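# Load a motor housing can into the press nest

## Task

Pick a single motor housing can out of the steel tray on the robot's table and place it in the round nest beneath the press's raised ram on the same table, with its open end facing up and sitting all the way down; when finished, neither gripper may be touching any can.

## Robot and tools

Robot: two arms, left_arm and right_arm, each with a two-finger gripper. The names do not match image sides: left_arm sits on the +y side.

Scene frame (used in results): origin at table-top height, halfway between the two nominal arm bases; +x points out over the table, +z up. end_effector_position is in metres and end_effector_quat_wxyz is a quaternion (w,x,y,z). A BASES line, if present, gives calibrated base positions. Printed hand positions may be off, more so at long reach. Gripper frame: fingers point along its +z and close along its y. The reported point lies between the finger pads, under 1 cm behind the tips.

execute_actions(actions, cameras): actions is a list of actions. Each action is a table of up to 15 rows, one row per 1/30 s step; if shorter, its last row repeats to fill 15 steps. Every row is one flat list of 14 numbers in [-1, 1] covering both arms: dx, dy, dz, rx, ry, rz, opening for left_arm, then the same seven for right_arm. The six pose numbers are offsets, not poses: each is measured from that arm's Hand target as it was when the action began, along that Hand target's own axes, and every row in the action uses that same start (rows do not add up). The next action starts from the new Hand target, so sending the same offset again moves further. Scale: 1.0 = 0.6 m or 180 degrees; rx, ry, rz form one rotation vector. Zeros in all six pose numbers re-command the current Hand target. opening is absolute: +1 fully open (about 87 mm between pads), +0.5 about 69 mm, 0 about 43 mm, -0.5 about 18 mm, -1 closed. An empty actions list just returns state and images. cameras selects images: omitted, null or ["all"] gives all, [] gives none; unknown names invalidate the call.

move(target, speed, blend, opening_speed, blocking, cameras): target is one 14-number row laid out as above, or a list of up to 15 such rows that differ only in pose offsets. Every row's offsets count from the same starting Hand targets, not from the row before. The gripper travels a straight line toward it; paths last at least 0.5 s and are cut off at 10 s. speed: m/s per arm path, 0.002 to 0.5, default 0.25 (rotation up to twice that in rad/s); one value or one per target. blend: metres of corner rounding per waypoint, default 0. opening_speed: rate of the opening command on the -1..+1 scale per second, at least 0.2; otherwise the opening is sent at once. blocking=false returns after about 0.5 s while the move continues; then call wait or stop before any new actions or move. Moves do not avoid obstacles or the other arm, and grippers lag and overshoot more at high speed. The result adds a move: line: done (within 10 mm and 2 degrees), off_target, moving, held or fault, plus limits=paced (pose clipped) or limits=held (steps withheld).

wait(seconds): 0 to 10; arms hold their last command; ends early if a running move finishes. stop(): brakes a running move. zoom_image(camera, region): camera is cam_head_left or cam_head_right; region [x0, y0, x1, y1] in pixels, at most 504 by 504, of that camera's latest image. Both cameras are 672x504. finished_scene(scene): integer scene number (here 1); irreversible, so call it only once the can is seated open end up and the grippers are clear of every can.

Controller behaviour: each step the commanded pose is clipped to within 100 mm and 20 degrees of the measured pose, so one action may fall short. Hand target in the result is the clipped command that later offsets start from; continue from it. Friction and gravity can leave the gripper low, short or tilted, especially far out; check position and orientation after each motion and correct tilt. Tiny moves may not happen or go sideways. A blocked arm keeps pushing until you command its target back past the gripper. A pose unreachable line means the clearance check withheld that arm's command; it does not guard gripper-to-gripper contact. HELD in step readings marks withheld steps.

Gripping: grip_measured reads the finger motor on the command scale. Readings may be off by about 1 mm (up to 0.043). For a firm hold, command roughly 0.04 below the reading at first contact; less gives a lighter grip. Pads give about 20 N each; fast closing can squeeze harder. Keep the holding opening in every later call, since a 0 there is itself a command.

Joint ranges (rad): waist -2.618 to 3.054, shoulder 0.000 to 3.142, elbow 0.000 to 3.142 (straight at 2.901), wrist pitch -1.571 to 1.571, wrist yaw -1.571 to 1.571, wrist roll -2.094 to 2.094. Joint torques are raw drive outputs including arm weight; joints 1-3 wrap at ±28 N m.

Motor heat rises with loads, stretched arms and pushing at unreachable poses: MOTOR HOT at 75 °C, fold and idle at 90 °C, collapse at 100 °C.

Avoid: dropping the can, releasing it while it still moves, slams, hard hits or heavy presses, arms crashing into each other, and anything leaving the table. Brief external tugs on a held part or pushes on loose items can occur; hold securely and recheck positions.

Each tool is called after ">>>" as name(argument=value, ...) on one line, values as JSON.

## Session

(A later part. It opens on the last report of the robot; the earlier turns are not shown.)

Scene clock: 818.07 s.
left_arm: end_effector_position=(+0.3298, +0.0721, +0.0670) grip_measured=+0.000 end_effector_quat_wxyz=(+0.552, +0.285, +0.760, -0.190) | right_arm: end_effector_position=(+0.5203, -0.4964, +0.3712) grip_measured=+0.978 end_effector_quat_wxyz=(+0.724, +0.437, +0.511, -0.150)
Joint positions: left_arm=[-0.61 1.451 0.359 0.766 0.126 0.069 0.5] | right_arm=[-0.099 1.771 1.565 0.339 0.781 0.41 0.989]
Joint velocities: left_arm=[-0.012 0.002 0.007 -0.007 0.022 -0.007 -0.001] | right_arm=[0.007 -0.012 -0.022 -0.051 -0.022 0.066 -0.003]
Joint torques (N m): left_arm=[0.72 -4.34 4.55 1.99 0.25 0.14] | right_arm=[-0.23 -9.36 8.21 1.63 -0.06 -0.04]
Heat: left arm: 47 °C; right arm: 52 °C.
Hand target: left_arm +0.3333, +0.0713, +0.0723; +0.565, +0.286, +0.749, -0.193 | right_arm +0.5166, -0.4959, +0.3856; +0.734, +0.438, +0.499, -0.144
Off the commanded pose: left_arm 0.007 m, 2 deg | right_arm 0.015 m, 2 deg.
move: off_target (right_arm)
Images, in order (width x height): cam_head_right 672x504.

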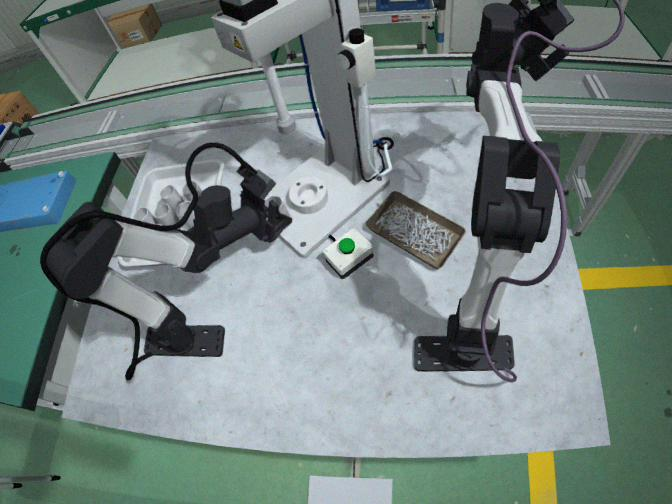

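>>> move(target=[0.026,0,0.006,0,0.005,0,-0.2,0,0,0,0,0,0,1], speed=0.04, cameras=["cam_head_right"])

>>> zoom_image(camera="cam_head_right", region=[250, 150, 340, 240])

Scene clock: 821.13 s.
left_arm: end_effector_position=(+0.3329, +0.0703, +0.0598) grip_measured=+0.000 end_effector_quat_wxyz=(+0.560, +0.284, +0.754, -0.193) | right_arm: end_effector_position=(+0.5203, -0.4964, +0.3712) grip_measured=+0.978 end_effector_quat_wxyz=(+0.724, +0.437, +0.511, -0.150)
Joint positions: left_arm=[-0.608 1.518 0.344 0.867 0.131 0.07 0.5] | right_arm=[-0.099 1.771 1.565 0.339 0.781 0.41 0.989]
Joint velocities: left_arm=[0.002 -0.002 -0.007 -0.007 0.037 -0.007 0.011] | right_arm=[0.002 0.002 0.002 0.037 -0.051 0.007 0.008]
Joint torques (N m): left_arm=[0.68 -4.07 3.85 1.78 0.22 0.18] | right_arm=[-0.23 -9.36 8.21 1.63 -0.06 -0.04]
Heat: left arm: 47 °C; right arm: 52 °C.
Hand target: left_arm +0.3328, +0.0727, +0.0560; +0.559, +0.288, +0.754, -0.190 | right_arm +0.5166, -0.4959, +0.3856; +0.734, +0.438, +0.499, -0.144
Off the commanded pose: left_arm 0.004 m, 1 deg | right_arm 0.015 m, 2 deg.
move: off_target (right_arm)
Images, in order (width x height): cam_head_right 672x504.

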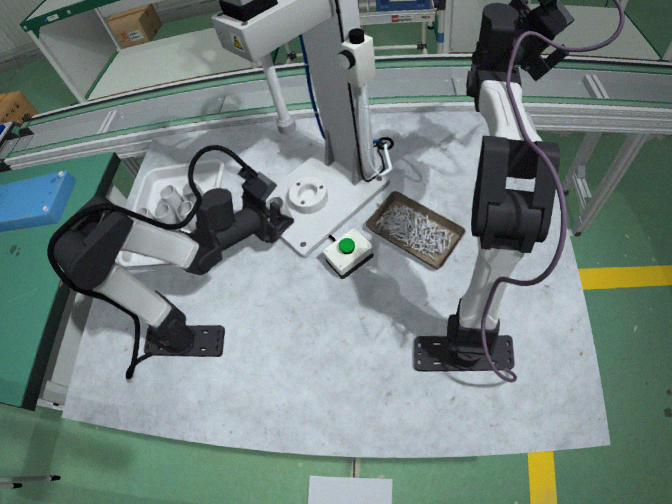

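Scaled by 5.600.

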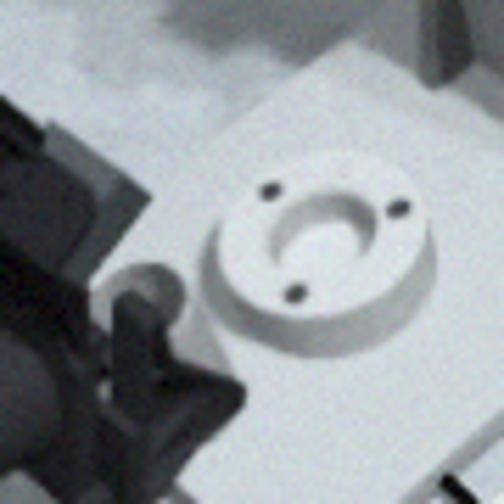

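>>> move(target=[0.013,0,0.003,0,0,0,-0.2,0,0,0,0,0,0,1], speed=0.04, cameras=[])

Scene clock: 824.20 s.
left_arm: end_effector_position=(+0.3353, +0.0690, +0.0590) grip_measured=+0.000 end_effector_quat_wxyz=(+0.570, +0.283, +0.746, -0.196) | right_arm: end_effector_position=(+0.5203, -0.4964, +0.3712) grip_measured=+0.978 end_effector_quat_wxyz=(+0.724, +0.437, +0.511, -0.150)
Joint positions: left_arm=[-0.606 1.557 0.332 0.946 0.135 0.07 0.5] | right_arm=[-0.099 1.771 1.565 0.339 0.781 0.41 0.989]
Joint velocities: left_arm=[-0.012 0.017 0.007 0.022 -0.022 -0.007 -0.006] | right_arm=[-0.002 -0.002 -0.012 -0.022 0.022 0.007 -0.008]
Joint torques (N m): left_arm=[0.66 -3.82 3.29 1.63 0.2 0.17] | right_arm=[-0.23 -9.35 8.21 1.63 -0.06 -0.04]
Heat: left arm: 46 °C; right arm: 52 °C.
Hand target: left_arm +0.3325, +0.0735, +0.0480; +0.559, +0.288, +0.754, -0.190 | right_arm +0.5166, -0.4959, +0.3856; +0.734, +0.438, +0.499, -0.144
Off the commanded pose: left_arm 0.012 m, 2 deg | right_arm 0.015 m, 2 deg.
move: off_target (left_arm, right_arm)
No camera images: "cameras" was empty.

>>> move(target=[-0.015,0,-0.003,0,0,0,-0.2,0,0,0,0,0,0,1], speed=0.04, cameras=[])

>>> move(target=[0,0,0,0,0,0,0.03,0,0,0,0,0,0,1], opening_speed=0.2, cameras=["cam_head_right"])

>>> zoom_image(camera="cam_head_right", region=[250, 150, 340, 240])

Scene clock: 828.03 s.
left_arm: end_effector_position=(+0.3336, +0.0700, +0.0586) grip_measured=+0.000 end_effector_quat_wxyz=(+0.566, +0.283, +0.749, -0.195) | right_arm: end_effector_position=(+0.5203, -0.4964, +0.3712) grip_measured=+0.978 end_effector_quat_wxyz=(+0.724, +0.437, +0.511, -0.150)
Joint positions: left_arm=[-0.606 1.542 0.332 0.921 0.135 0.07 0.5] | right_arm=[-0.099 1.771 1.565 0.339 0.781 0.41 0.989]
Joint velocities: left_arm=[0.007 -0.002 0.002 -0.022 0.037 -0.007 -0.006] | right_arm=[-0.002 0.007 -0.027 -0.022 0.022 0.022 -0.003]
Joint torques (N m): left_arm=[0.51 -6.94 4.86 1.23 0.18 0.17] | right_arm=[-0.23 -9.36 8.21 1.63 -0.06 -0.04]
Heat: left arm: 46 °C; right arm: 52 °C.
Hand target: left_arm +0.3331, +0.0724, +0.0573; +0.559, +0.288, +0.754, -0.190 | right_arm +0.5166, -0.4959, +0.3856; +0.734, +0.438, +0.499, -0.144
Off the commanded pose: left_arm 0.003 m, 1 deg | right_arm 0.015 m, 2 deg.
move: off_target (right_arm)
No camera images: "cameras" was empty.

Scene clock: 829.73 s.
left_arm: end_effector_position=(+0.3304, +0.0720, +0.0512) grip_measured=+0.030 end_effector_quat_wxyz=(+0.553, +0.286, +0.758, -0.192) | right_arm: end_effector_position=(+0.5203, -0.4964, +0.3712) grip_measured=+0.978 end_effector_quat_wxyz=(+0.724, +0.437, +0.511, -0.150)
Joint positions: left_arm=[-0.606 1.542 0.332 0.888 0.135 0.071 0.515] | right_arm=[-0.099 1.771 1.565 0.339 0.781 0.41 0.989]
Joint velocities: left_arm=[-0.002 0.012 -0.007 0.007 0.022 0.037 -0.001] | right_arm=[0.002 -0.017 0.007 -0.051 -0.007 -0.007 -0.003]
Joint torques (N m): left_arm=[0.38 -6.97 4.92 1.54 0.15 0.14] | right_arm=[-0.23 -9.36 8.21 1.63 -0.06 -0.04]
Heat: left arm: 45 °C; right arm: 52 °C.
Hand target: left_arm +0.3331, +0.0724, +0.0573; +0.559, +0.288, +0.754, -0.190 | right_arm +0.5166, -0.4959, +0.3856; +0.734, +0.438, +0.499, -0.144
Off the commanded pose: left_arm 0.007 m, 1 deg | right_arm 0.015 m, 2 deg.
move: off_target (right_arm)
Images, in order (width x height): cam_head_right 672x504.

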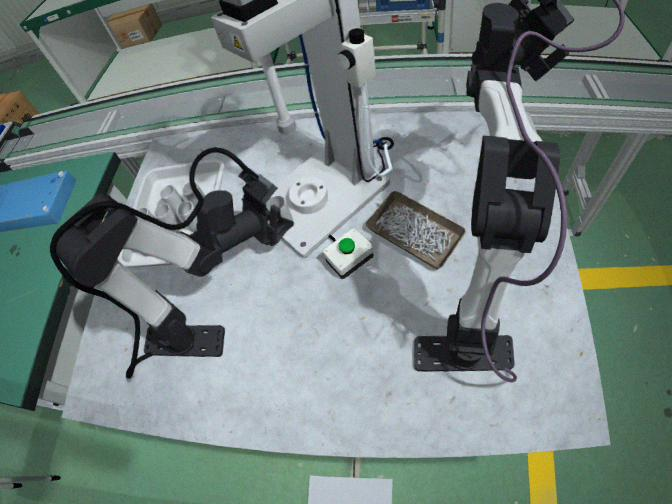

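Scaled by 5.600.

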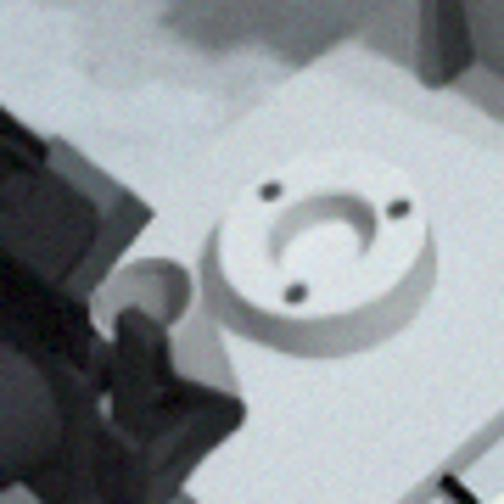

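>>> move(target=[0,0,0,0,0,0,0.6,0,0,0,0,0,0,1], opening_speed=0.5, cameras=[])

>>> move(target=[-0.010,0,0,0,-0.058,0,0.6,0,0,0,0,0,0,1], speed=0.08)

>>> zoom_image(camera="cam_head_right", region=[230, 140, 340, 240])

>>> zoom_image(camera="cam_head_left", region=[210, 130, 330, 240])

Scene clock: 838.03 s.
left_arm: end_effector_position=(+0.3304, +0.0720, +0.0512) grip_measured=+0.600 end_effector_quat_wxyz=(+0.553, +0.286, +0.758, -0.192) | right_arm: end_effector_position=(+0.5203, -0.4964, +0.3712) grip_measured=+0.978 end_effector_quat_wxyz=(+0.724, +0.437, +0.511, -0.150)
Joint positions: left_arm=[-0.606 1.542 0.332 0.888 0.135 0.071 0.8] | right_arm=[-0.099 1.771 1.565 0.339 0.781 0.41 0.989]
Joint velocities: left_arm=[-0.007 0.007 -0.002 -0.007 -0.022 -0.037 -0.002] | right_arm=[0.007 0.002 -0.012 -0.022 -0.11 0.051 0.003]
Joint torques (N m): left_arm=[0.44 -6.98 4.97 1.51 0.16 0.17] | right_arm=[-0.23 -9.36 8.21 1.63 -0.06 -0.04]
Heat: left arm: 44 °C; right arm: 52 °C.
Hand target: left_arm +0.3331, +0.0724, +0.0573; +0.559, +0.288, +0.754, -0.190 | right_arm +0.5166, -0.4959, +0.3856; +0.734, +0.438, +0.499, -0.144
Off the commanded pose: left_arm 0.007 m, 1 deg | right_arm 0.015 m, 2 deg.
move: off_target (right_arm)
No camera images: "cameras" was empty.

Scene clock: 840.00 s.
left_arm: end_effector_position=(+0.3349, +0.0701, +0.0649) grip_measured=+0.600 end_effector_quat_wxyz=(+0.627, +0.273, +0.698, -0.211) | right_arm: end_effector_position=(+0.5203, -0.4964, +0.3712) grip_measured=+0.978 end_effector_quat_wxyz=(+0.724, +0.437, +0.511, -0.150)
Joint positions: left_arm=[-0.594 1.71 0.241 1.343 0.156 0.068 0.8] | right_arm=[-0.099 1.771 1.565 0.339 0.781 0.41 0.989]
Joint velocities: left_arm=[-0.002 0.022 -0.002 0.081 0.066 0.007 -0.008] | right_arm=[-0.012 0.002 -0.002 -0.007 0.037 -0.051 0.008]
Joint torques (N m): left_arm=[0.61 -4.49 2.59 1.82 0.17 -0.07] | right_arm=[-0.23 -9.36 8.21 1.63 -0.06 -0.04]
Heat: left arm: 44 °C; right arm: 52 °C.
Hand target: left_arm +0.3337, +0.0714, +0.0625; +0.625, +0.271, +0.700, -0.216 | right_arm +0.5166, -0.4959, +0.3856; +0.734, +0.438, +0.499, -0.144
Off the commanded pose: left_arm 0.002 m, 1 deg | right_arm 0.015 m, 2 deg.
move: off_target (right_arm)

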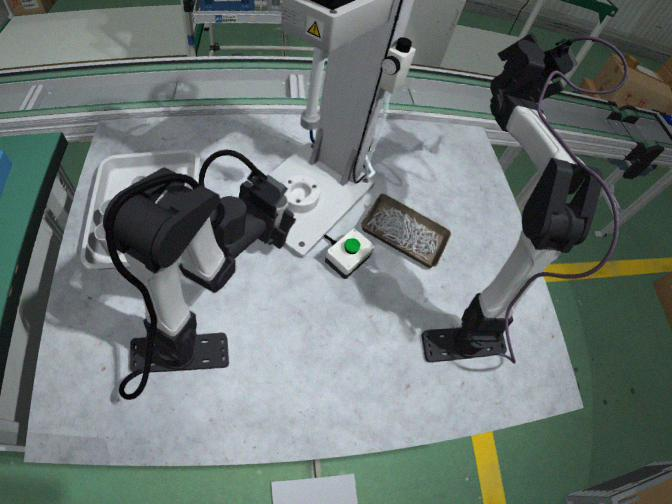

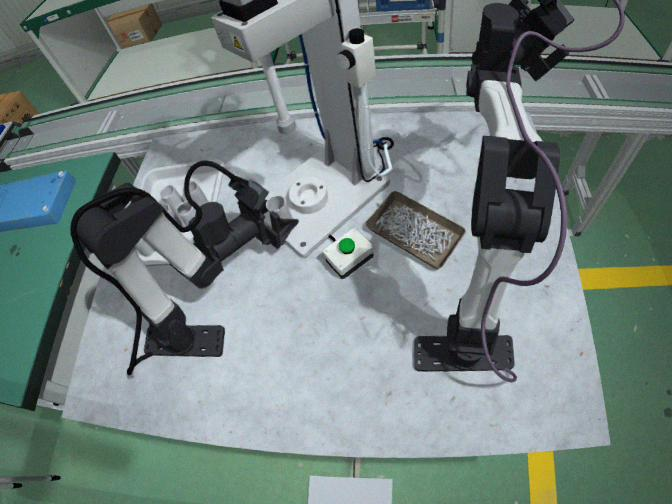

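Scaled by 4.582.

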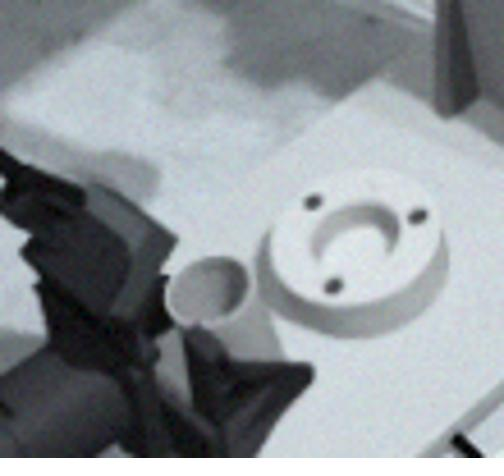

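Scaled by 4.200.

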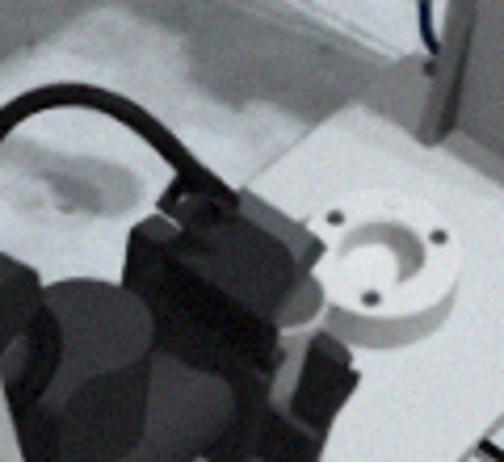

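>>> move(target=[0.015,0,-0.009,0,0,-0.015,0.6,0,0,0,0,0,0,1], speed=0.05, cameras=[])

Scene clock: 848.03 s.
left_arm: end_effector_position=(+0.3303, +0.0748, +0.0563) grip_measured=+0.600 end_effector_quat_wxyz=(+0.622, +0.257, +0.704, -0.225) | right_arm: end_effector_position=(+0.5203, -0.4964, +0.3712) grip_measured=+0.978 end_effector_quat_wxyz=(+0.724, +0.437, +0.511, -0.150)
Joint positions: left_arm=[-0.578 1.763 0.211 1.425 0.172 0.024 0.8] | right_arm=[-0.099 1.771 1.565 0.339 0.781 0.41 0.989]
Joint velocities: left_arm=[-0.012 0.012 0.002 -0.051 0.037 0.007 -0.008] | right_arm=[-0.012 0.007 -0.002 0.037 -0.007 0.022 -0.003]
Joint torques (N m): left_arm=[0.64 -4.55 2.24 1.83 0.24 -0.05] | right_arm=[-0.21 -9.35 8.21 1.63 -0.06 -0.04]
Heat: left arm: 44 °C; right arm: 52 °C.
Hand target: left_arm +0.3290, +0.0761, +0.0542; +0.620, +0.254, +0.706, -0.230 | right_arm +0.5166, -0.4959, +0.3856; +0.734, +0.438, +0.499, -0.144
Off the commanded pose: left_arm 0.003 m, 1 deg | right_arm 0.015 m, 2 deg.
move: off_target (right_arm)
No camera images: "cameras" was empty.

>>> move(target=[0,0,0,0,0,0,-0.2,0,0,0,0,0,0,1], opening_speed=0.35, cameras=[])

>>> move(target=[-0.05,0,-0.006,0,0,0,-0.2,0,0,0,0,0,0,1], speed=0.06)

>>> zoom_image(camera="cam_head_right", region=[230, 140, 340, 240])

Scene clock: 854.77 s.
left_arm: end_effector_position=(+0.3299, +0.0743, +0.0566) grip_measured=+0.005 end_effector_quat_wxyz=(+0.622, +0.258, +0.704, -0.227) | right_arm: end_effector_position=(+0.5203, -0.4964, +0.3712) grip_measured=+0.978 end_effector_quat_wxyz=(+0.724, +0.437, +0.511, -0.150)
Joint positions: left_arm=[-0.578 1.763 0.211 1.426 0.175 0.022 0.502] | right_arm=[-0.099 1.771 1.565 0.339 0.781 0.41 0.989]
Joint velocities: left_arm=[0.007 0.002 -0.007 -0.081 0.022 -0.022 -0.009] | right_arm=[-0.002 0.012 -0.002 0.095 0.051 0.037 -0.003]
Joint torques (N m): left_arm=[0.61 -4.42 2.13 1.82 0.21 -0.01] | right_arm=[-0.23 -9.36 8.21 1.63 -0.06 -0.04]
Heat: left arm: 44 °C; right arm: 52 °C.
Hand target: left_arm +0.3290, +0.0761, +0.0543; +0.620, +0.254, +0.706, -0.230 | right_arm +0.5166, -0.4959, +0.3856; +0.734, +0.438, +0.499, -0.144
Off the commanded pose: left_arm 0.003 m, 1 deg | right_arm 0.015 m, 2 deg.
move: off_target (right_arm)
No camera images: "cameras" was empty.

Scene clock: 856.03 s.
left_arm: end_effector_position=(+0.3202, +0.0799, +0.0630) grip_measured=+0.005 end_effector_quat_wxyz=(+0.595, +0.261, +0.726, -0.223) | right_arm: end_effector_position=(+0.5203, -0.4964, +0.3712) grip_measured=+0.978 end_effector_quat_wxyz=(+0.724, +0.437, +0.511, -0.150)
Joint positions: left_arm=[-0.578 1.558 0.211 1.15 0.175 0.022 0.502] | right_arm=[-0.099 1.771 1.565 0.339 0.781 0.41 0.989]
Joint velocities: left_arm=[-0.002 0.007 0.017 -0.051 -0.051 0.037 0.004] | right_arm=[0.007 -0.012 -0.002 0.081 0.037 -0.022 0.018]
Joint torques (N m): left_arm=[0.69 -7.61 5.65 1.87 0.16 -0.05] | right_arm=[-0.23 -9.36 8.21 1.62 -0.06 -0.04]
Heat: left arm: 44 °C; right arm: 52 °C.
Hand target: left_arm +0.3297, +0.0757, +0.0852; +0.620, +0.254, +0.706, -0.230 | right_arm +0.5166, -0.4959, +0.3856; +0.734, +0.438, +0.499, -0.144
Off the commanded pose: left_arm 0.024 m, 4 deg | right_arm 0.015 m, 2 deg.
move: off_target (left_arm, right_arm)

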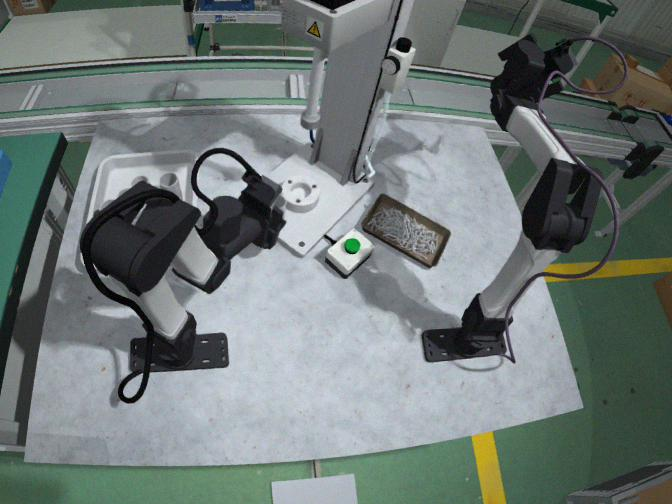

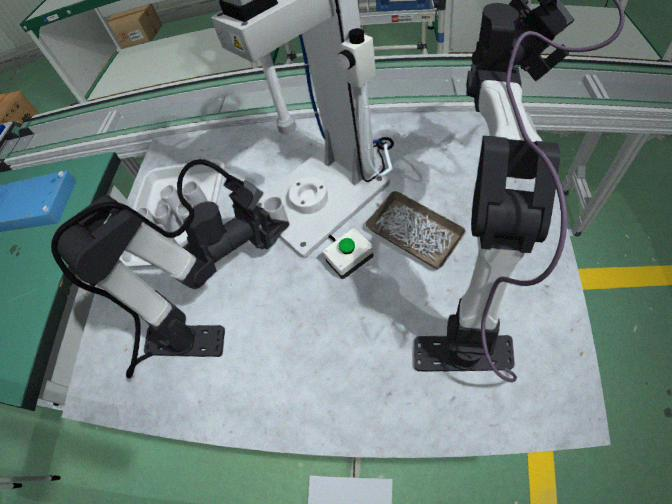

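Scaled by 4.582.

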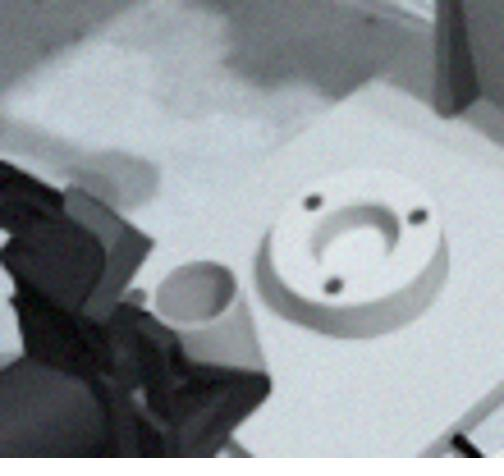

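>>> move(target=[-0.058,0,-0.007,0,-0.022,0,-0.2,0,0,0,0,0,0,1], speed=0.08)

>>> zoom_image(camera="cam_head_right", region=[230, 120, 350, 240])

Scene clock: 859.67 s.
left_arm: end_effector_position=(+0.3217, +0.0798, +0.0971) grip_measured=+0.005 end_effector_quat_wxyz=(+0.620, +0.253, +0.706, -0.229) | right_arm: end_effector_position=(+0.5203, -0.4964, +0.3712) grip_measured=+0.978 end_effector_quat_wxyz=(+0.724, +0.437, +0.511, -0.150)
Joint positions: left_arm=[-0.574 1.409 0.224 1.057 0.176 0.013 0.502] | right_arm=[-0.099 1.771 1.565 0.339 0.781 0.41 0.989]
Joint velocities: left_arm=[-0.002 0.002 -0.012 0.037 0.007 -0.007 0.001] | right_arm=[0.007 0.007 0.002 -0.037 -0.037 -0.037 -0.013]
Joint torques (N m): left_arm=[0.62 -6.56 6.86 1.87 0.2 -0.08] | right_arm=[-0.23 -9.35 8.21 1.63 -0.06 -0.04]
Heat: left arm: 44 °C; right arm: 52 °C.
Hand target: left_arm +0.3299, +0.0754, +0.1208; +0.644, +0.247, +0.684, -0.239 | right_arm +0.5166, -0.4959, +0.3856; +0.734, +0.438, +0.499, -0.144
Off the commanded pose: left_arm 0.025 m, 4 deg | right_arm 0.015 m, 2 deg.
move: off_target (left_arm, right_arm)

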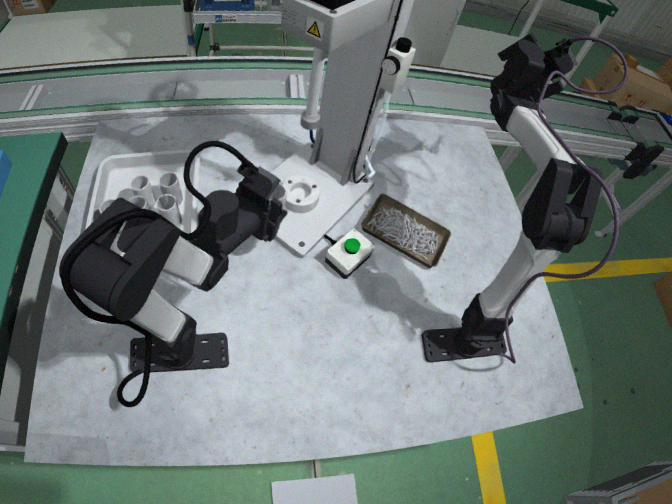

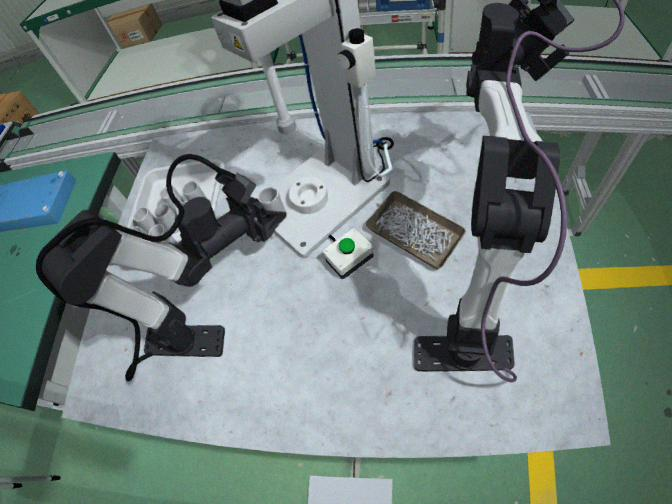

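Scaled by 4.200.

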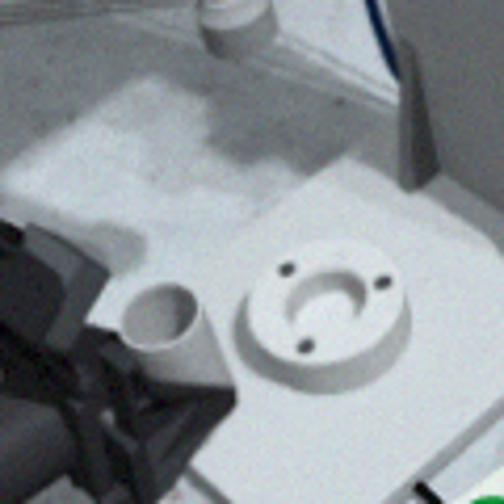

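>>> move(target=[-0.034,0.012,0.126,0,0,0,-0.2,0,0,0,0,0,0,1], speed=0.08)

>>> zoom_image(camera="cam_head_right", region=[240, 80, 350, 220])

>>> zoom_image(camera="cam_head_left", region=[240, 100, 350, 220])

Scene clock: 866.00 s.
left_arm: end_effector_position=(+0.3862, +0.0385, +0.1207) grip_measured=+0.005 end_effector_quat_wxyz=(+0.629, +0.253, +0.697, -0.234) | right_arm: end_effector_position=(+0.5203, -0.4964, +0.3712) grip_measured=+0.978 end_effector_quat_wxyz=(+0.724, +0.437, +0.511, -0.150)
Joint positions: left_arm=[-0.583 1.627 0.532 0.995 0.173 0.009 0.502] | right_arm=[-0.099 1.771 1.565 0.339 0.781 0.41 0.989]
Joint velocities: left_arm=[-0.002 -0.002 -0.017 -0.051 -0.022 0.037 0.004] | right_arm=[0.007 0.002 -0.002 0.066 -0.022 -0.037 -0.003]
Joint torques (N m): left_arm=[-0.57 -6.02 7.38 1.83 0.01 -0.09] | right_arm=[-0.23 -9.36 8.21 1.63 -0.06 -0.04]
Heat: left arm: 45 °C; right arm: 52 °C.
Hand target: left_arm +0.3937, +0.0318, +0.1348; +0.644, +0.246, +0.684, -0.239 | right_arm +0.5166, -0.4959, +0.3856; +0.734, +0.438, +0.499, -0.144
Off the commanded pose: left_arm 0.019 m, 2 deg | right_arm 0.015 m, 2 deg.
move: off_target (left_arm, right_arm)

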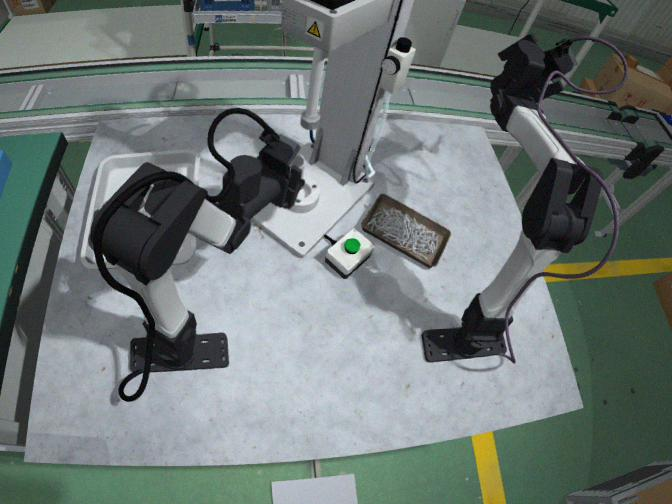

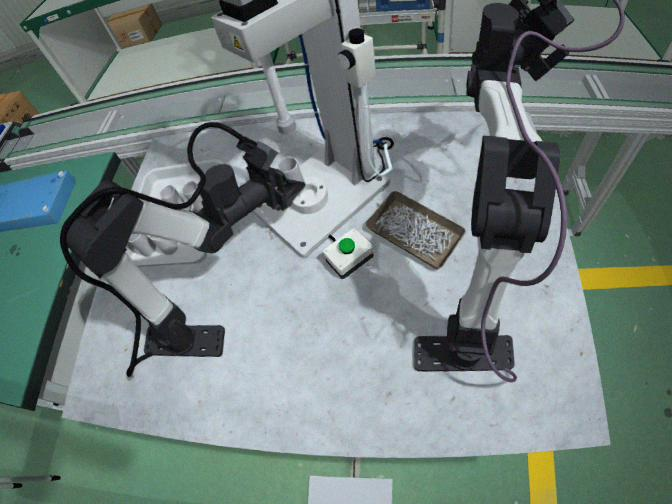

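Scaled by 3.600.

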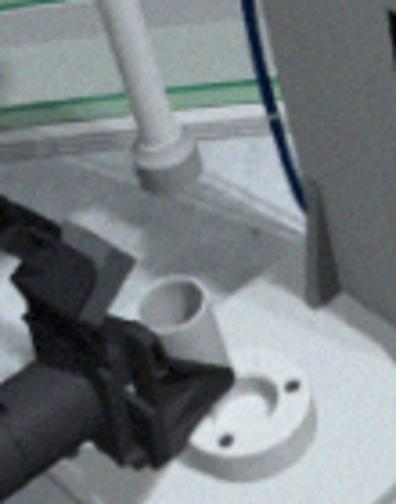

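Scaled by 4.200.

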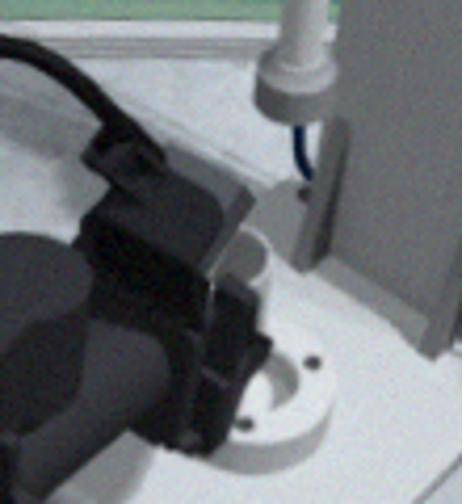

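>>> move(target=[0.007,0,0.049,0,0.004,0,-0.2,0,0,0,0,0,0,1], speed=0.05)

>>> zoom_image(camera="cam_head_right", region=[260, 120, 350, 220])

>>> zoom_image(camera="cam_head_left", region=[260, 120, 350, 220])

Scene clock: 871.00 s.
left_arm: end_effector_position=(+0.4082, +0.0204, +0.1139) grip_measured=+0.005 end_effector_quat_wxyz=(+0.624, +0.254, +0.701, -0.233) | right_arm: end_effector_position=(+0.5203, -0.4964, +0.3712) grip_measured=+0.978 end_effector_quat_wxyz=(+0.724, +0.437, +0.511, -0.150)
Joint positions: left_arm=[-0.598 1.738 0.642 0.983 0.159 0.009 0.502] | right_arm=[-0.099 1.771 1.565 0.339 0.781 0.41 0.989]
Joint velocities: left_arm=[0.002 -0.007 -0.012 0.007 -0.037 -0.066 -0.004] | right_arm=[-0.002 -0.002 -0.002 -0.095 0.037 0.022 -0.003]
Joint torques (N m): left_arm=[-0.54 -6.95 7.61 1.82 0.03 -0.08] | right_arm=[-0.21 -9.36 8.21 1.63 -0.06 -0.04]
Heat: left arm: 45 °C; right arm: 52 °C.
Hand target: left_arm +0.4161, +0.0133, +0.1281; +0.640, +0.247, +0.688, -0.238 | right_arm +0.5166, -0.4959, +0.3856; +0.734, +0.438, +0.499, -0.144
Off the commanded pose: left_arm 0.018 m, 2 deg | right_arm 0.015 m, 2 deg.
move: off_target (left_arm, right_arm)

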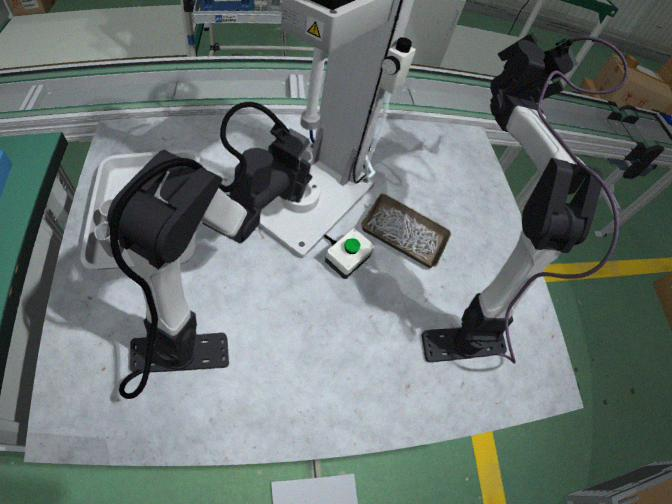

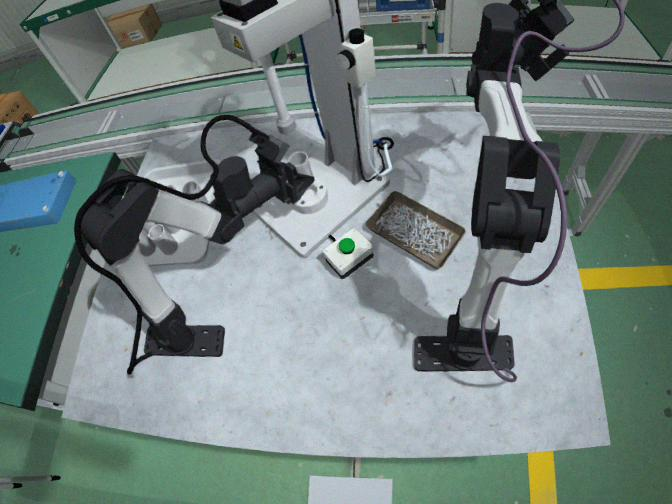

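Scaled by 5.040.

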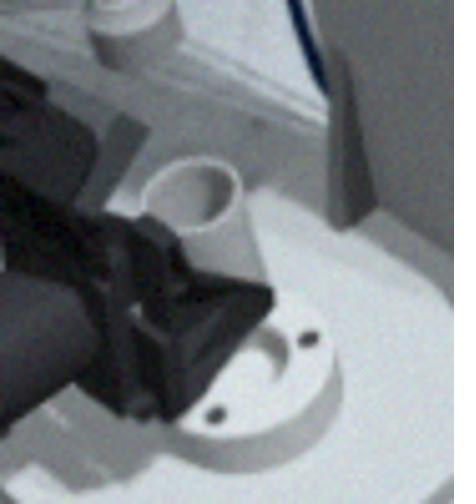

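Scaled by 5.040.

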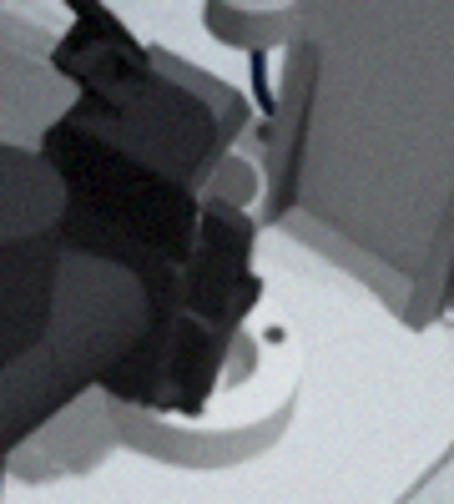

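>>> move(target=[0.03,0.001,0.003,0,0.0,0,-0.2,0,0,0,0,0,0,1], speed=0.04, cameras=["cam_head_right"])

>>> zoom_image(camera="cam_head_right", region=[260, 120, 350, 220])

Scene clock: 883.87 s.
left_arm: end_effector_position=(+0.4116, +0.0184, +0.0982) grip_measured=+0.005 end_effector_quat_wxyz=(+0.623, +0.254, +0.703, -0.232) | right_arm: end_effector_position=(+0.5203, -0.4964, +0.3712) grip_measured=+0.978 end_effector_quat_wxyz=(+0.724, +0.437, +0.511, -0.150)
Joint positions: left_arm=[-0.598 1.807 0.642 1.047 0.158 0.009 0.502] | right_arm=[-0.099 1.771 1.565 0.339 0.781 0.41 0.989]
Joint velocities: left_arm=[0.002 0.012 -0.017 -0.007 -0.081 -0.051 0.004] | right_arm=[-0.002 -0.002 -0.012 -0.051 -0.022 -0.051 -0.013]
Joint torques (N m): left_arm=[-0.43 -7.25 5.52 2.11 0.05 -0.05] | right_arm=[-0.23 -9.35 8.21 1.63 -0.06 -0.04]
Heat: left arm: 44 °C; right arm: 52 °C.
Hand target: left_arm +0.4166, +0.0136, +0.1099; +0.640, +0.247, +0.688, -0.238 | right_arm +0.5166, -0.4959, +0.3856; +0.734, +0.438, +0.499, -0.144
Off the commanded pose: left_arm 0.014 m, 3 deg | right_arm 0.015 m, 2 deg.
move: off_target (left_arm, right_arm)
Images, in order (width x height): cam_head_right 672x504.

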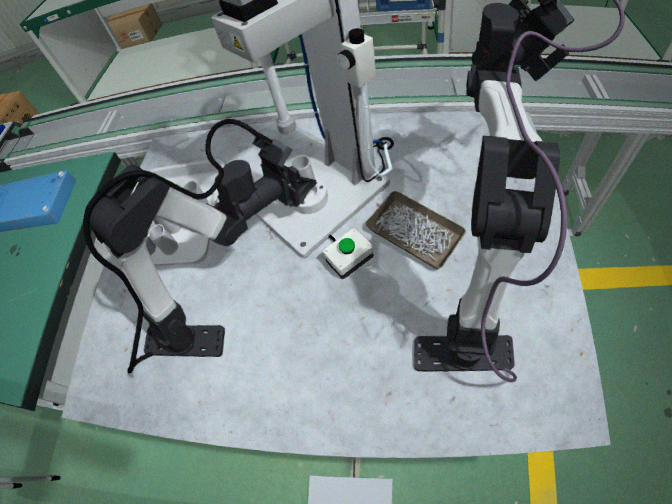

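Scaled by 5.040.

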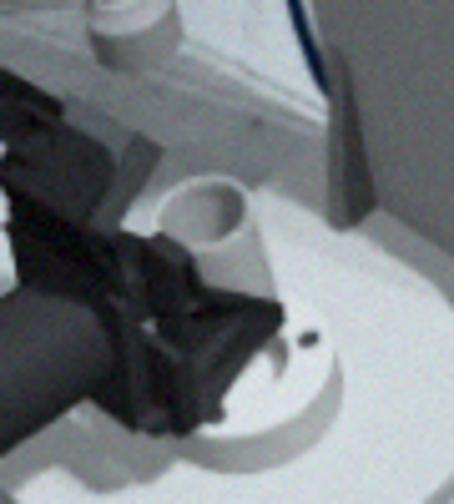

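>>> move(target=[0.017,-0.002,-0.0063,0,0.0,0,-0.2,0,0,0,0,0,0,1], speed=0.03, cameras=["cam_head_right"])

>>> zoom_image(camera="cam_head_right", region=[260, 120, 350, 220])

Scene clock: 888.87 s.
left_arm: end_effector_position=(+0.4118, +0.0183, +0.0948) grip_measured=+0.005 end_effector_quat_wxyz=(+0.629, +0.253, +0.697, -0.234) | right_arm: end_effector_position=(+0.5203, -0.4964, +0.3712) grip_measured=+0.978 end_effector_quat_wxyz=(+0.724, +0.437, +0.511, -0.150)
Joint positions: left_arm=[-0.598 1.834 0.63 1.102 0.158 0.009 0.502] | right_arm=[-0.099 1.771 1.565 0.339 0.781 0.41 0.989]
Joint velocities: left_arm=[-0.007 -0.027 -0.007 0.007 -0.066 -0.037 -0.001] | right_arm=[-0.022 0.007 0.012 -0.007 0.081 0.081 -0.008]
Joint torques (N m): left_arm=[-0.61 -7.27 4.03 2.08 0 -0.06] | right_arm=[-0.21 -9.35 8.21 1.63 -0.06 -0.04]
Heat: left arm: 44 °C; right arm: 52 °C.
Hand target: left_arm +0.4122, +0.0156, +0.0999; +0.640, +0.247, +0.688, -0.238 | right_arm +0.5166, -0.4959, +0.3856; +0.734, +0.438, +0.499, -0.144
Off the commanded pose: left_arm 0.006 m, 2 deg | right_arm 0.015 m, 2 deg.
move: off_target (right_arm)
Images, in order (width x height): cam_head_right 672x504.

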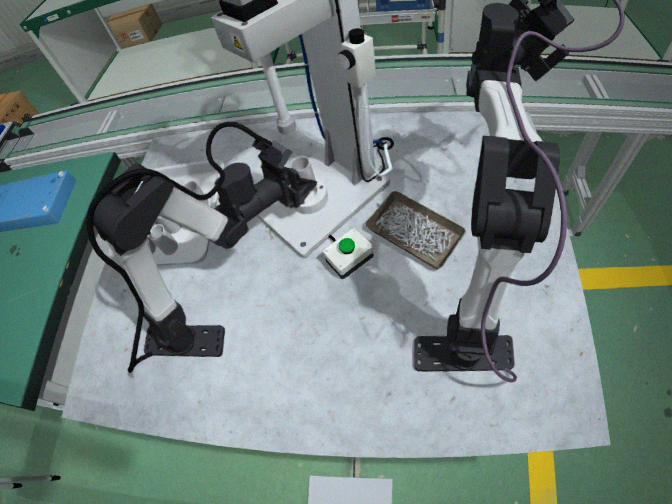

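Scaled by 5.040.

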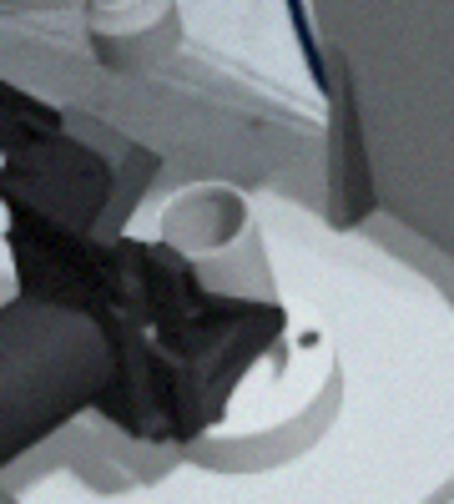

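>>> move(target=[-0.009,-0.009,-0.0125,0,0.0,0,-0.2,0,0,0,0,0,0,1], speed=0.04, cameras=[])

Scene clock: 898.43 s.
left_arm: end_effector_position=(+0.4070, +0.0177, +0.0938) grip_measured=+0.005 end_effector_quat_wxyz=(+0.631, +0.252, +0.696, -0.232) | right_arm: end_effector_position=(+0.5203, -0.4964, +0.3712) grip_measured=+0.978 end_effector_quat_wxyz=(+0.724, +0.437, +0.511, -0.150)
Joint positions: left_arm=[-0.612 1.83 0.612 1.12 0.139 0.009 0.502] | right_arm=[-0.099 1.771 1.565 0.339 0.781 0.41 0.989]
Joint velocities: left_arm=[-0.002 -0.012 0.017 -0.037 -0.051 0.037 -0.004] | right_arm=[-0.012 0.002 -0.007 0.051 -0.007 -0.007 0.008]
Joint torques (N m): left_arm=[-0.68 -11.23 3.55 1.73 0.05 -0.09] | right_arm=[-0.23 -9.36 8.21 1.63 -0.06 -0.04]
Heat: left arm: 46 °C; right arm: 52 °C.
Hand target: left_arm +0.4033, +0.0158, +0.1060; +0.639, +0.247, +0.688, -0.238 | right_arm +0.5166, -0.4959, +0.3856; +0.734, +0.438, +0.499, -0.144
Off the commanded pose: left_arm 0.013 m, 2 deg | right_arm 0.015 m, 2 deg.
move: off_target (left_arm, right_arm)
No camera images: "cameras" was empty.

>>> move(target=[0.022,0.0,-0.001,0,0.0,0,-0.2,0,0,0,0,0,0,1], speed=0.03, cameras=["cam_head_right"])

>>> zoom_image(camera="cam_head_right", region=[260, 120, 350, 220])

Scene clock: 902.23 s.
left_arm: end_effector_position=(+0.4041, +0.0196, +0.0944) grip_measured=+0.005 end_effector_quat_wxyz=(+0.638, +0.250, +0.690, -0.233) | right_arm: end_effector_position=(+0.5203, -0.4964, +0.3712) grip_measured=+0.978 end_effector_quat_wxyz=(+0.724, +0.437, +0.511, -0.150)
Joint positions: left_arm=[-0.612 1.835 0.588 1.17 0.139 0.009 0.502] | right_arm=[-0.099 1.771 1.565 0.339 0.781 0.41 0.989]
Joint velocities: left_arm=[-0.002 0.012 -0.002 0.037 0.007 0.022 -0.004] | right_arm=[-0.012 0.002 -0.002 -0.007 -0.037 0.037 -0.003]
Joint torques (N m): left_arm=[-0.72 -6.67 3.67 1.88 0.05 -0.06] | right_arm=[-0.23 -9.36 8.21 1.63 -0.06 -0.04]
Heat: left arm: 46 °C; right arm: 52 °C.
Hand target: left_arm +0.4020, +0.0169, +0.0929; +0.640, +0.247, +0.688, -0.238 | right_arm +0.5166, -0.4959, +0.3856; +0.734, +0.438, +0.499, -0.144
Off the commanded pose: left_arm 0.004 m, 1 deg | right_arm 0.015 m, 2 deg.
move: off_target (right_arm)
Images, in order (width x height): cam_head_right 672x504.

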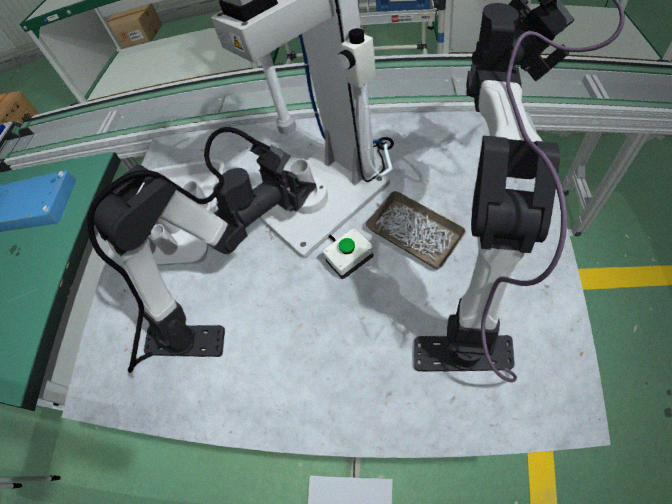

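Scaled by 5.040.

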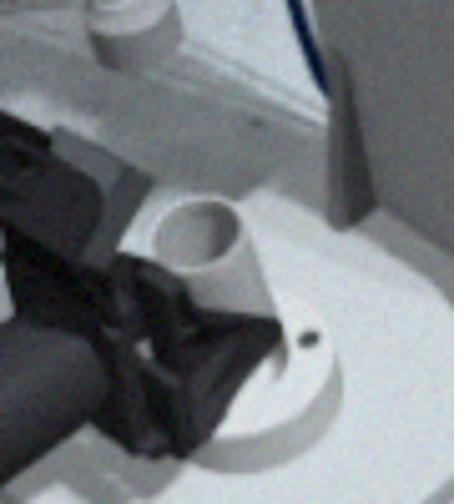

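>>> move(target=[-0.0107,0.0025,0.0103,0,0.0,0,-0.2,0,0,0,0,0,0,1], speed=0.03, cameras=[])

>>> move(target=[0.018,0.0,0,0,0.0,0,-0.2,0,0,0,0,0,0,1], speed=0.03, cameras=["cam_head_right"])

>>> zoom_image(camera="cam_head_right", region=[260, 120, 350, 220])

Scene clock: 907.13 s.
left_arm: end_effector_position=(+0.4041, +0.0196, +0.0939) grip_measured=+0.005 end_effector_quat_wxyz=(+0.638, +0.250, +0.690, -0.233) | right_arm: end_effector_position=(+0.5203, -0.4964, +0.3712) grip_measured=+0.978 end_effector_quat_wxyz=(+0.724, +0.437, +0.511, -0.150)
Joint positions: left_arm=[-0.612 1.836 0.588 1.169 0.139 0.009 0.502] | right_arm=[-0.099 1.771 1.565 0.339 0.781 0.41 0.989]
Joint velocities: left_arm=[-0.032 0.007 -0.002 0.022 0.007 -0.095 -0.009] | right_arm=[-0.017 -0.007 -0.002 0.081 -0.037 -0.022 0.008]
Joint torques (N m): left_arm=[-0.47 -7.47 6.41 1.55 0.07 -0.07] | right_arm=[-0.23 -9.36 8.21 1.63 -0.06 -0.04]
Heat: left arm: 46 °C; right arm: 52 °C.
Hand target: left_arm +0.4081, +0.0138, +0.0987; +0.640, +0.247, +0.688, -0.238 | right_arm +0.5166, -0.4959, +0.3856; +0.734, +0.438, +0.499, -0.144
Off the commanded pose: left_arm 0.009 m, 1 deg | right_arm 0.015 m, 2 deg.
move: off_target (right_arm)
No camera images: "cameras" was empty.

Scene clock: 908.00 s.
left_arm: end_effector_position=(+0.4062, +0.0182, +0.0939) grip_measured=+0.005 end_effector_quat_wxyz=(+0.646, +0.249, +0.682, -0.235) | right_arm: end_effector_position=(+0.5203, -0.4964, +0.3712) grip_measured=+0.978 end_effector_quat_wxyz=(+0.724, +0.437, +0.511, -0.150)
Joint positions: left_arm=[-0.612 1.865 0.588 1.223 0.139 0.009 0.502] | right_arm=[-0.099 1.771 1.565 0.339 0.781 0.41 0.989]
Joint velocities: left_arm=[-0.002 0.007 0.002 -0.007 -0.081 0.007 -0.001] | right_arm=[0.012 -0.002 -0.017 0.007 -0.007 -0.007 -0.003]
Joint torques (N m): left_arm=[-0.54 -6.2 5.12 1.58 0.07 -0.05] | right_arm=[-0.23 -9.35 8.21 1.63 -0.06 -0.04]
Heat: left arm: 46 °C; right arm: 52 °C.
Hand target: left_arm +0.4074, +0.0144, +0.0879; +0.640, +0.247, +0.688, -0.238 | right_arm +0.5166, -0.4959, +0.3856; +0.734, +0.438, +0.499, -0.144
Off the commanded pose: left_arm 0.007 m, 1 deg | right_arm 0.015 m, 2 deg.
move: off_target (right_arm)
Images, in order (width x height): cam_head_right 672x504.

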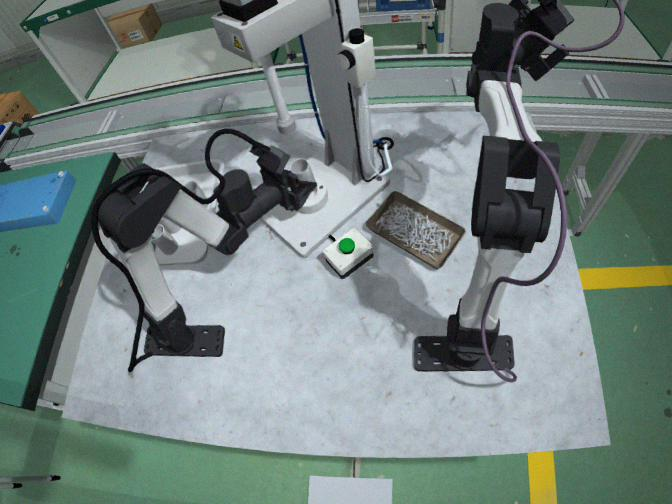

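Scaled by 5.040.

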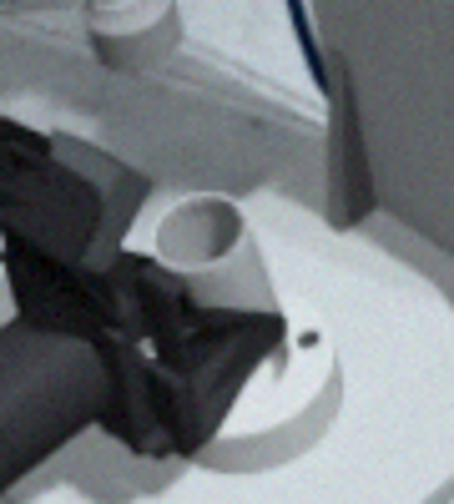

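>>> zoom_image(camera="cam_head_right", region=[290, 165, 335, 210])

>>> zoom_image(camera="cam_head_left", region=[270, 140, 330, 220])

Scaled by 11.200.

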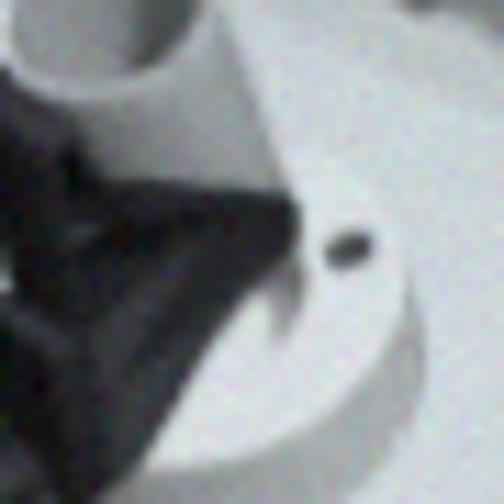

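This scene's latest camera images include none from cam_head_left. They are from: cam_head_right. cam_head_left's image comes with the result of a call that names it in "cameras".

>>> execute_actions(actions=[])

>>> zoom_image(camera="cam_head_left", region=[270, 140, 330, 220])

>>> zoom_image(camera="cam_head_left", region=[80, 140, 210, 280])

Scene clock: 928.10 s.
left_arm: end_effector_position=(+0.4062, +0.0182, +0.0938) grip_measured=+0.005 end_effector_quat_wxyz=(+0.646, +0.249, +0.682, -0.235) | right_arm: end_effector_position=(+0.5203, -0.4964, +0.3712) grip_measured=+0.978 end_effector_quat_wxyz=(+0.724, +0.437, +0.511, -0.150)
Joint positions: left_arm=[-0.612 1.865 0.588 1.223 0.139 0.009 0.502] | right_arm=[-0.099 1.771 1.565 0.339 0.781 0.41 0.989]
Joint velocities: left_arm=[-0.002 -0.002 -0.012 -0.022 0.022 -0.037 -0.001] | right_arm=[-0.007 -0.002 -0.002 -0.022 -0.007 -0.066 -0.024]
Joint torques (N m): left_arm=[-0.49 -6.13 5.22 1.57 0.07 -0.08] | right_arm=[-0.21 -9.35 8.21 1.63 -0.06 -0.04]
Heat: left arm: 42 °C; right arm: 52 °C.
Hand target: left_arm +0.4074, +0.0144, +0.0878; +0.640, +0.247, +0.688, -0.238 | right_arm +0.5166, -0.4959, +0.3856; +0.734, +0.438, +0.499, -0.144
Tool commands: left_gripper/opening=-0.2 right_gripper/opening=+1.0
Off the commanded pose: left_arm 0.007 m, 1 deg | right_arm 0.015 m, 2 deg.

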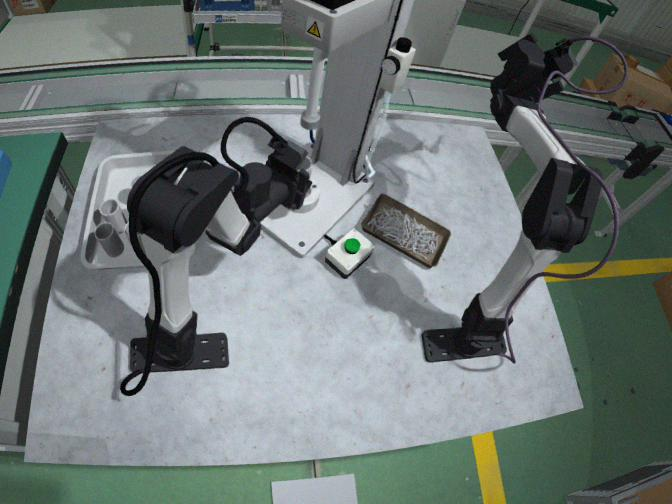

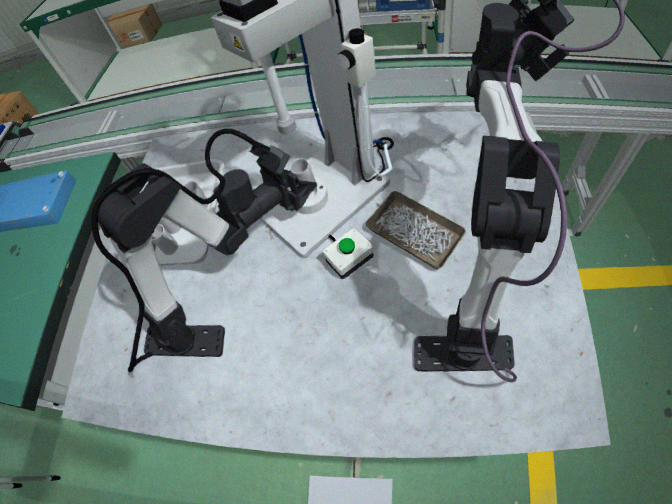

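Scaled by 6.300.

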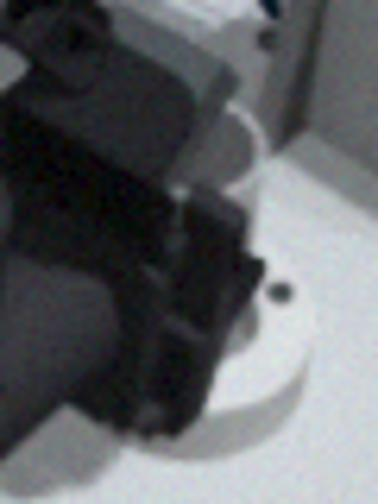

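Scaled by 3.600.

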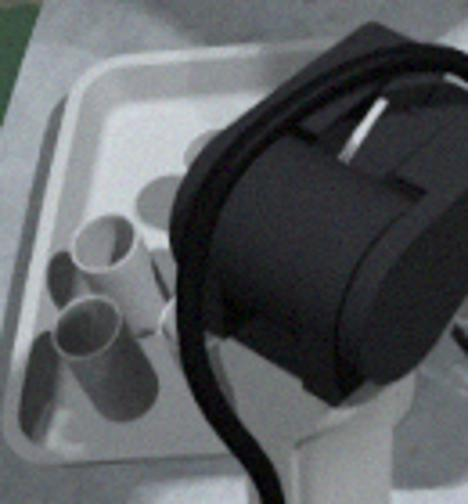

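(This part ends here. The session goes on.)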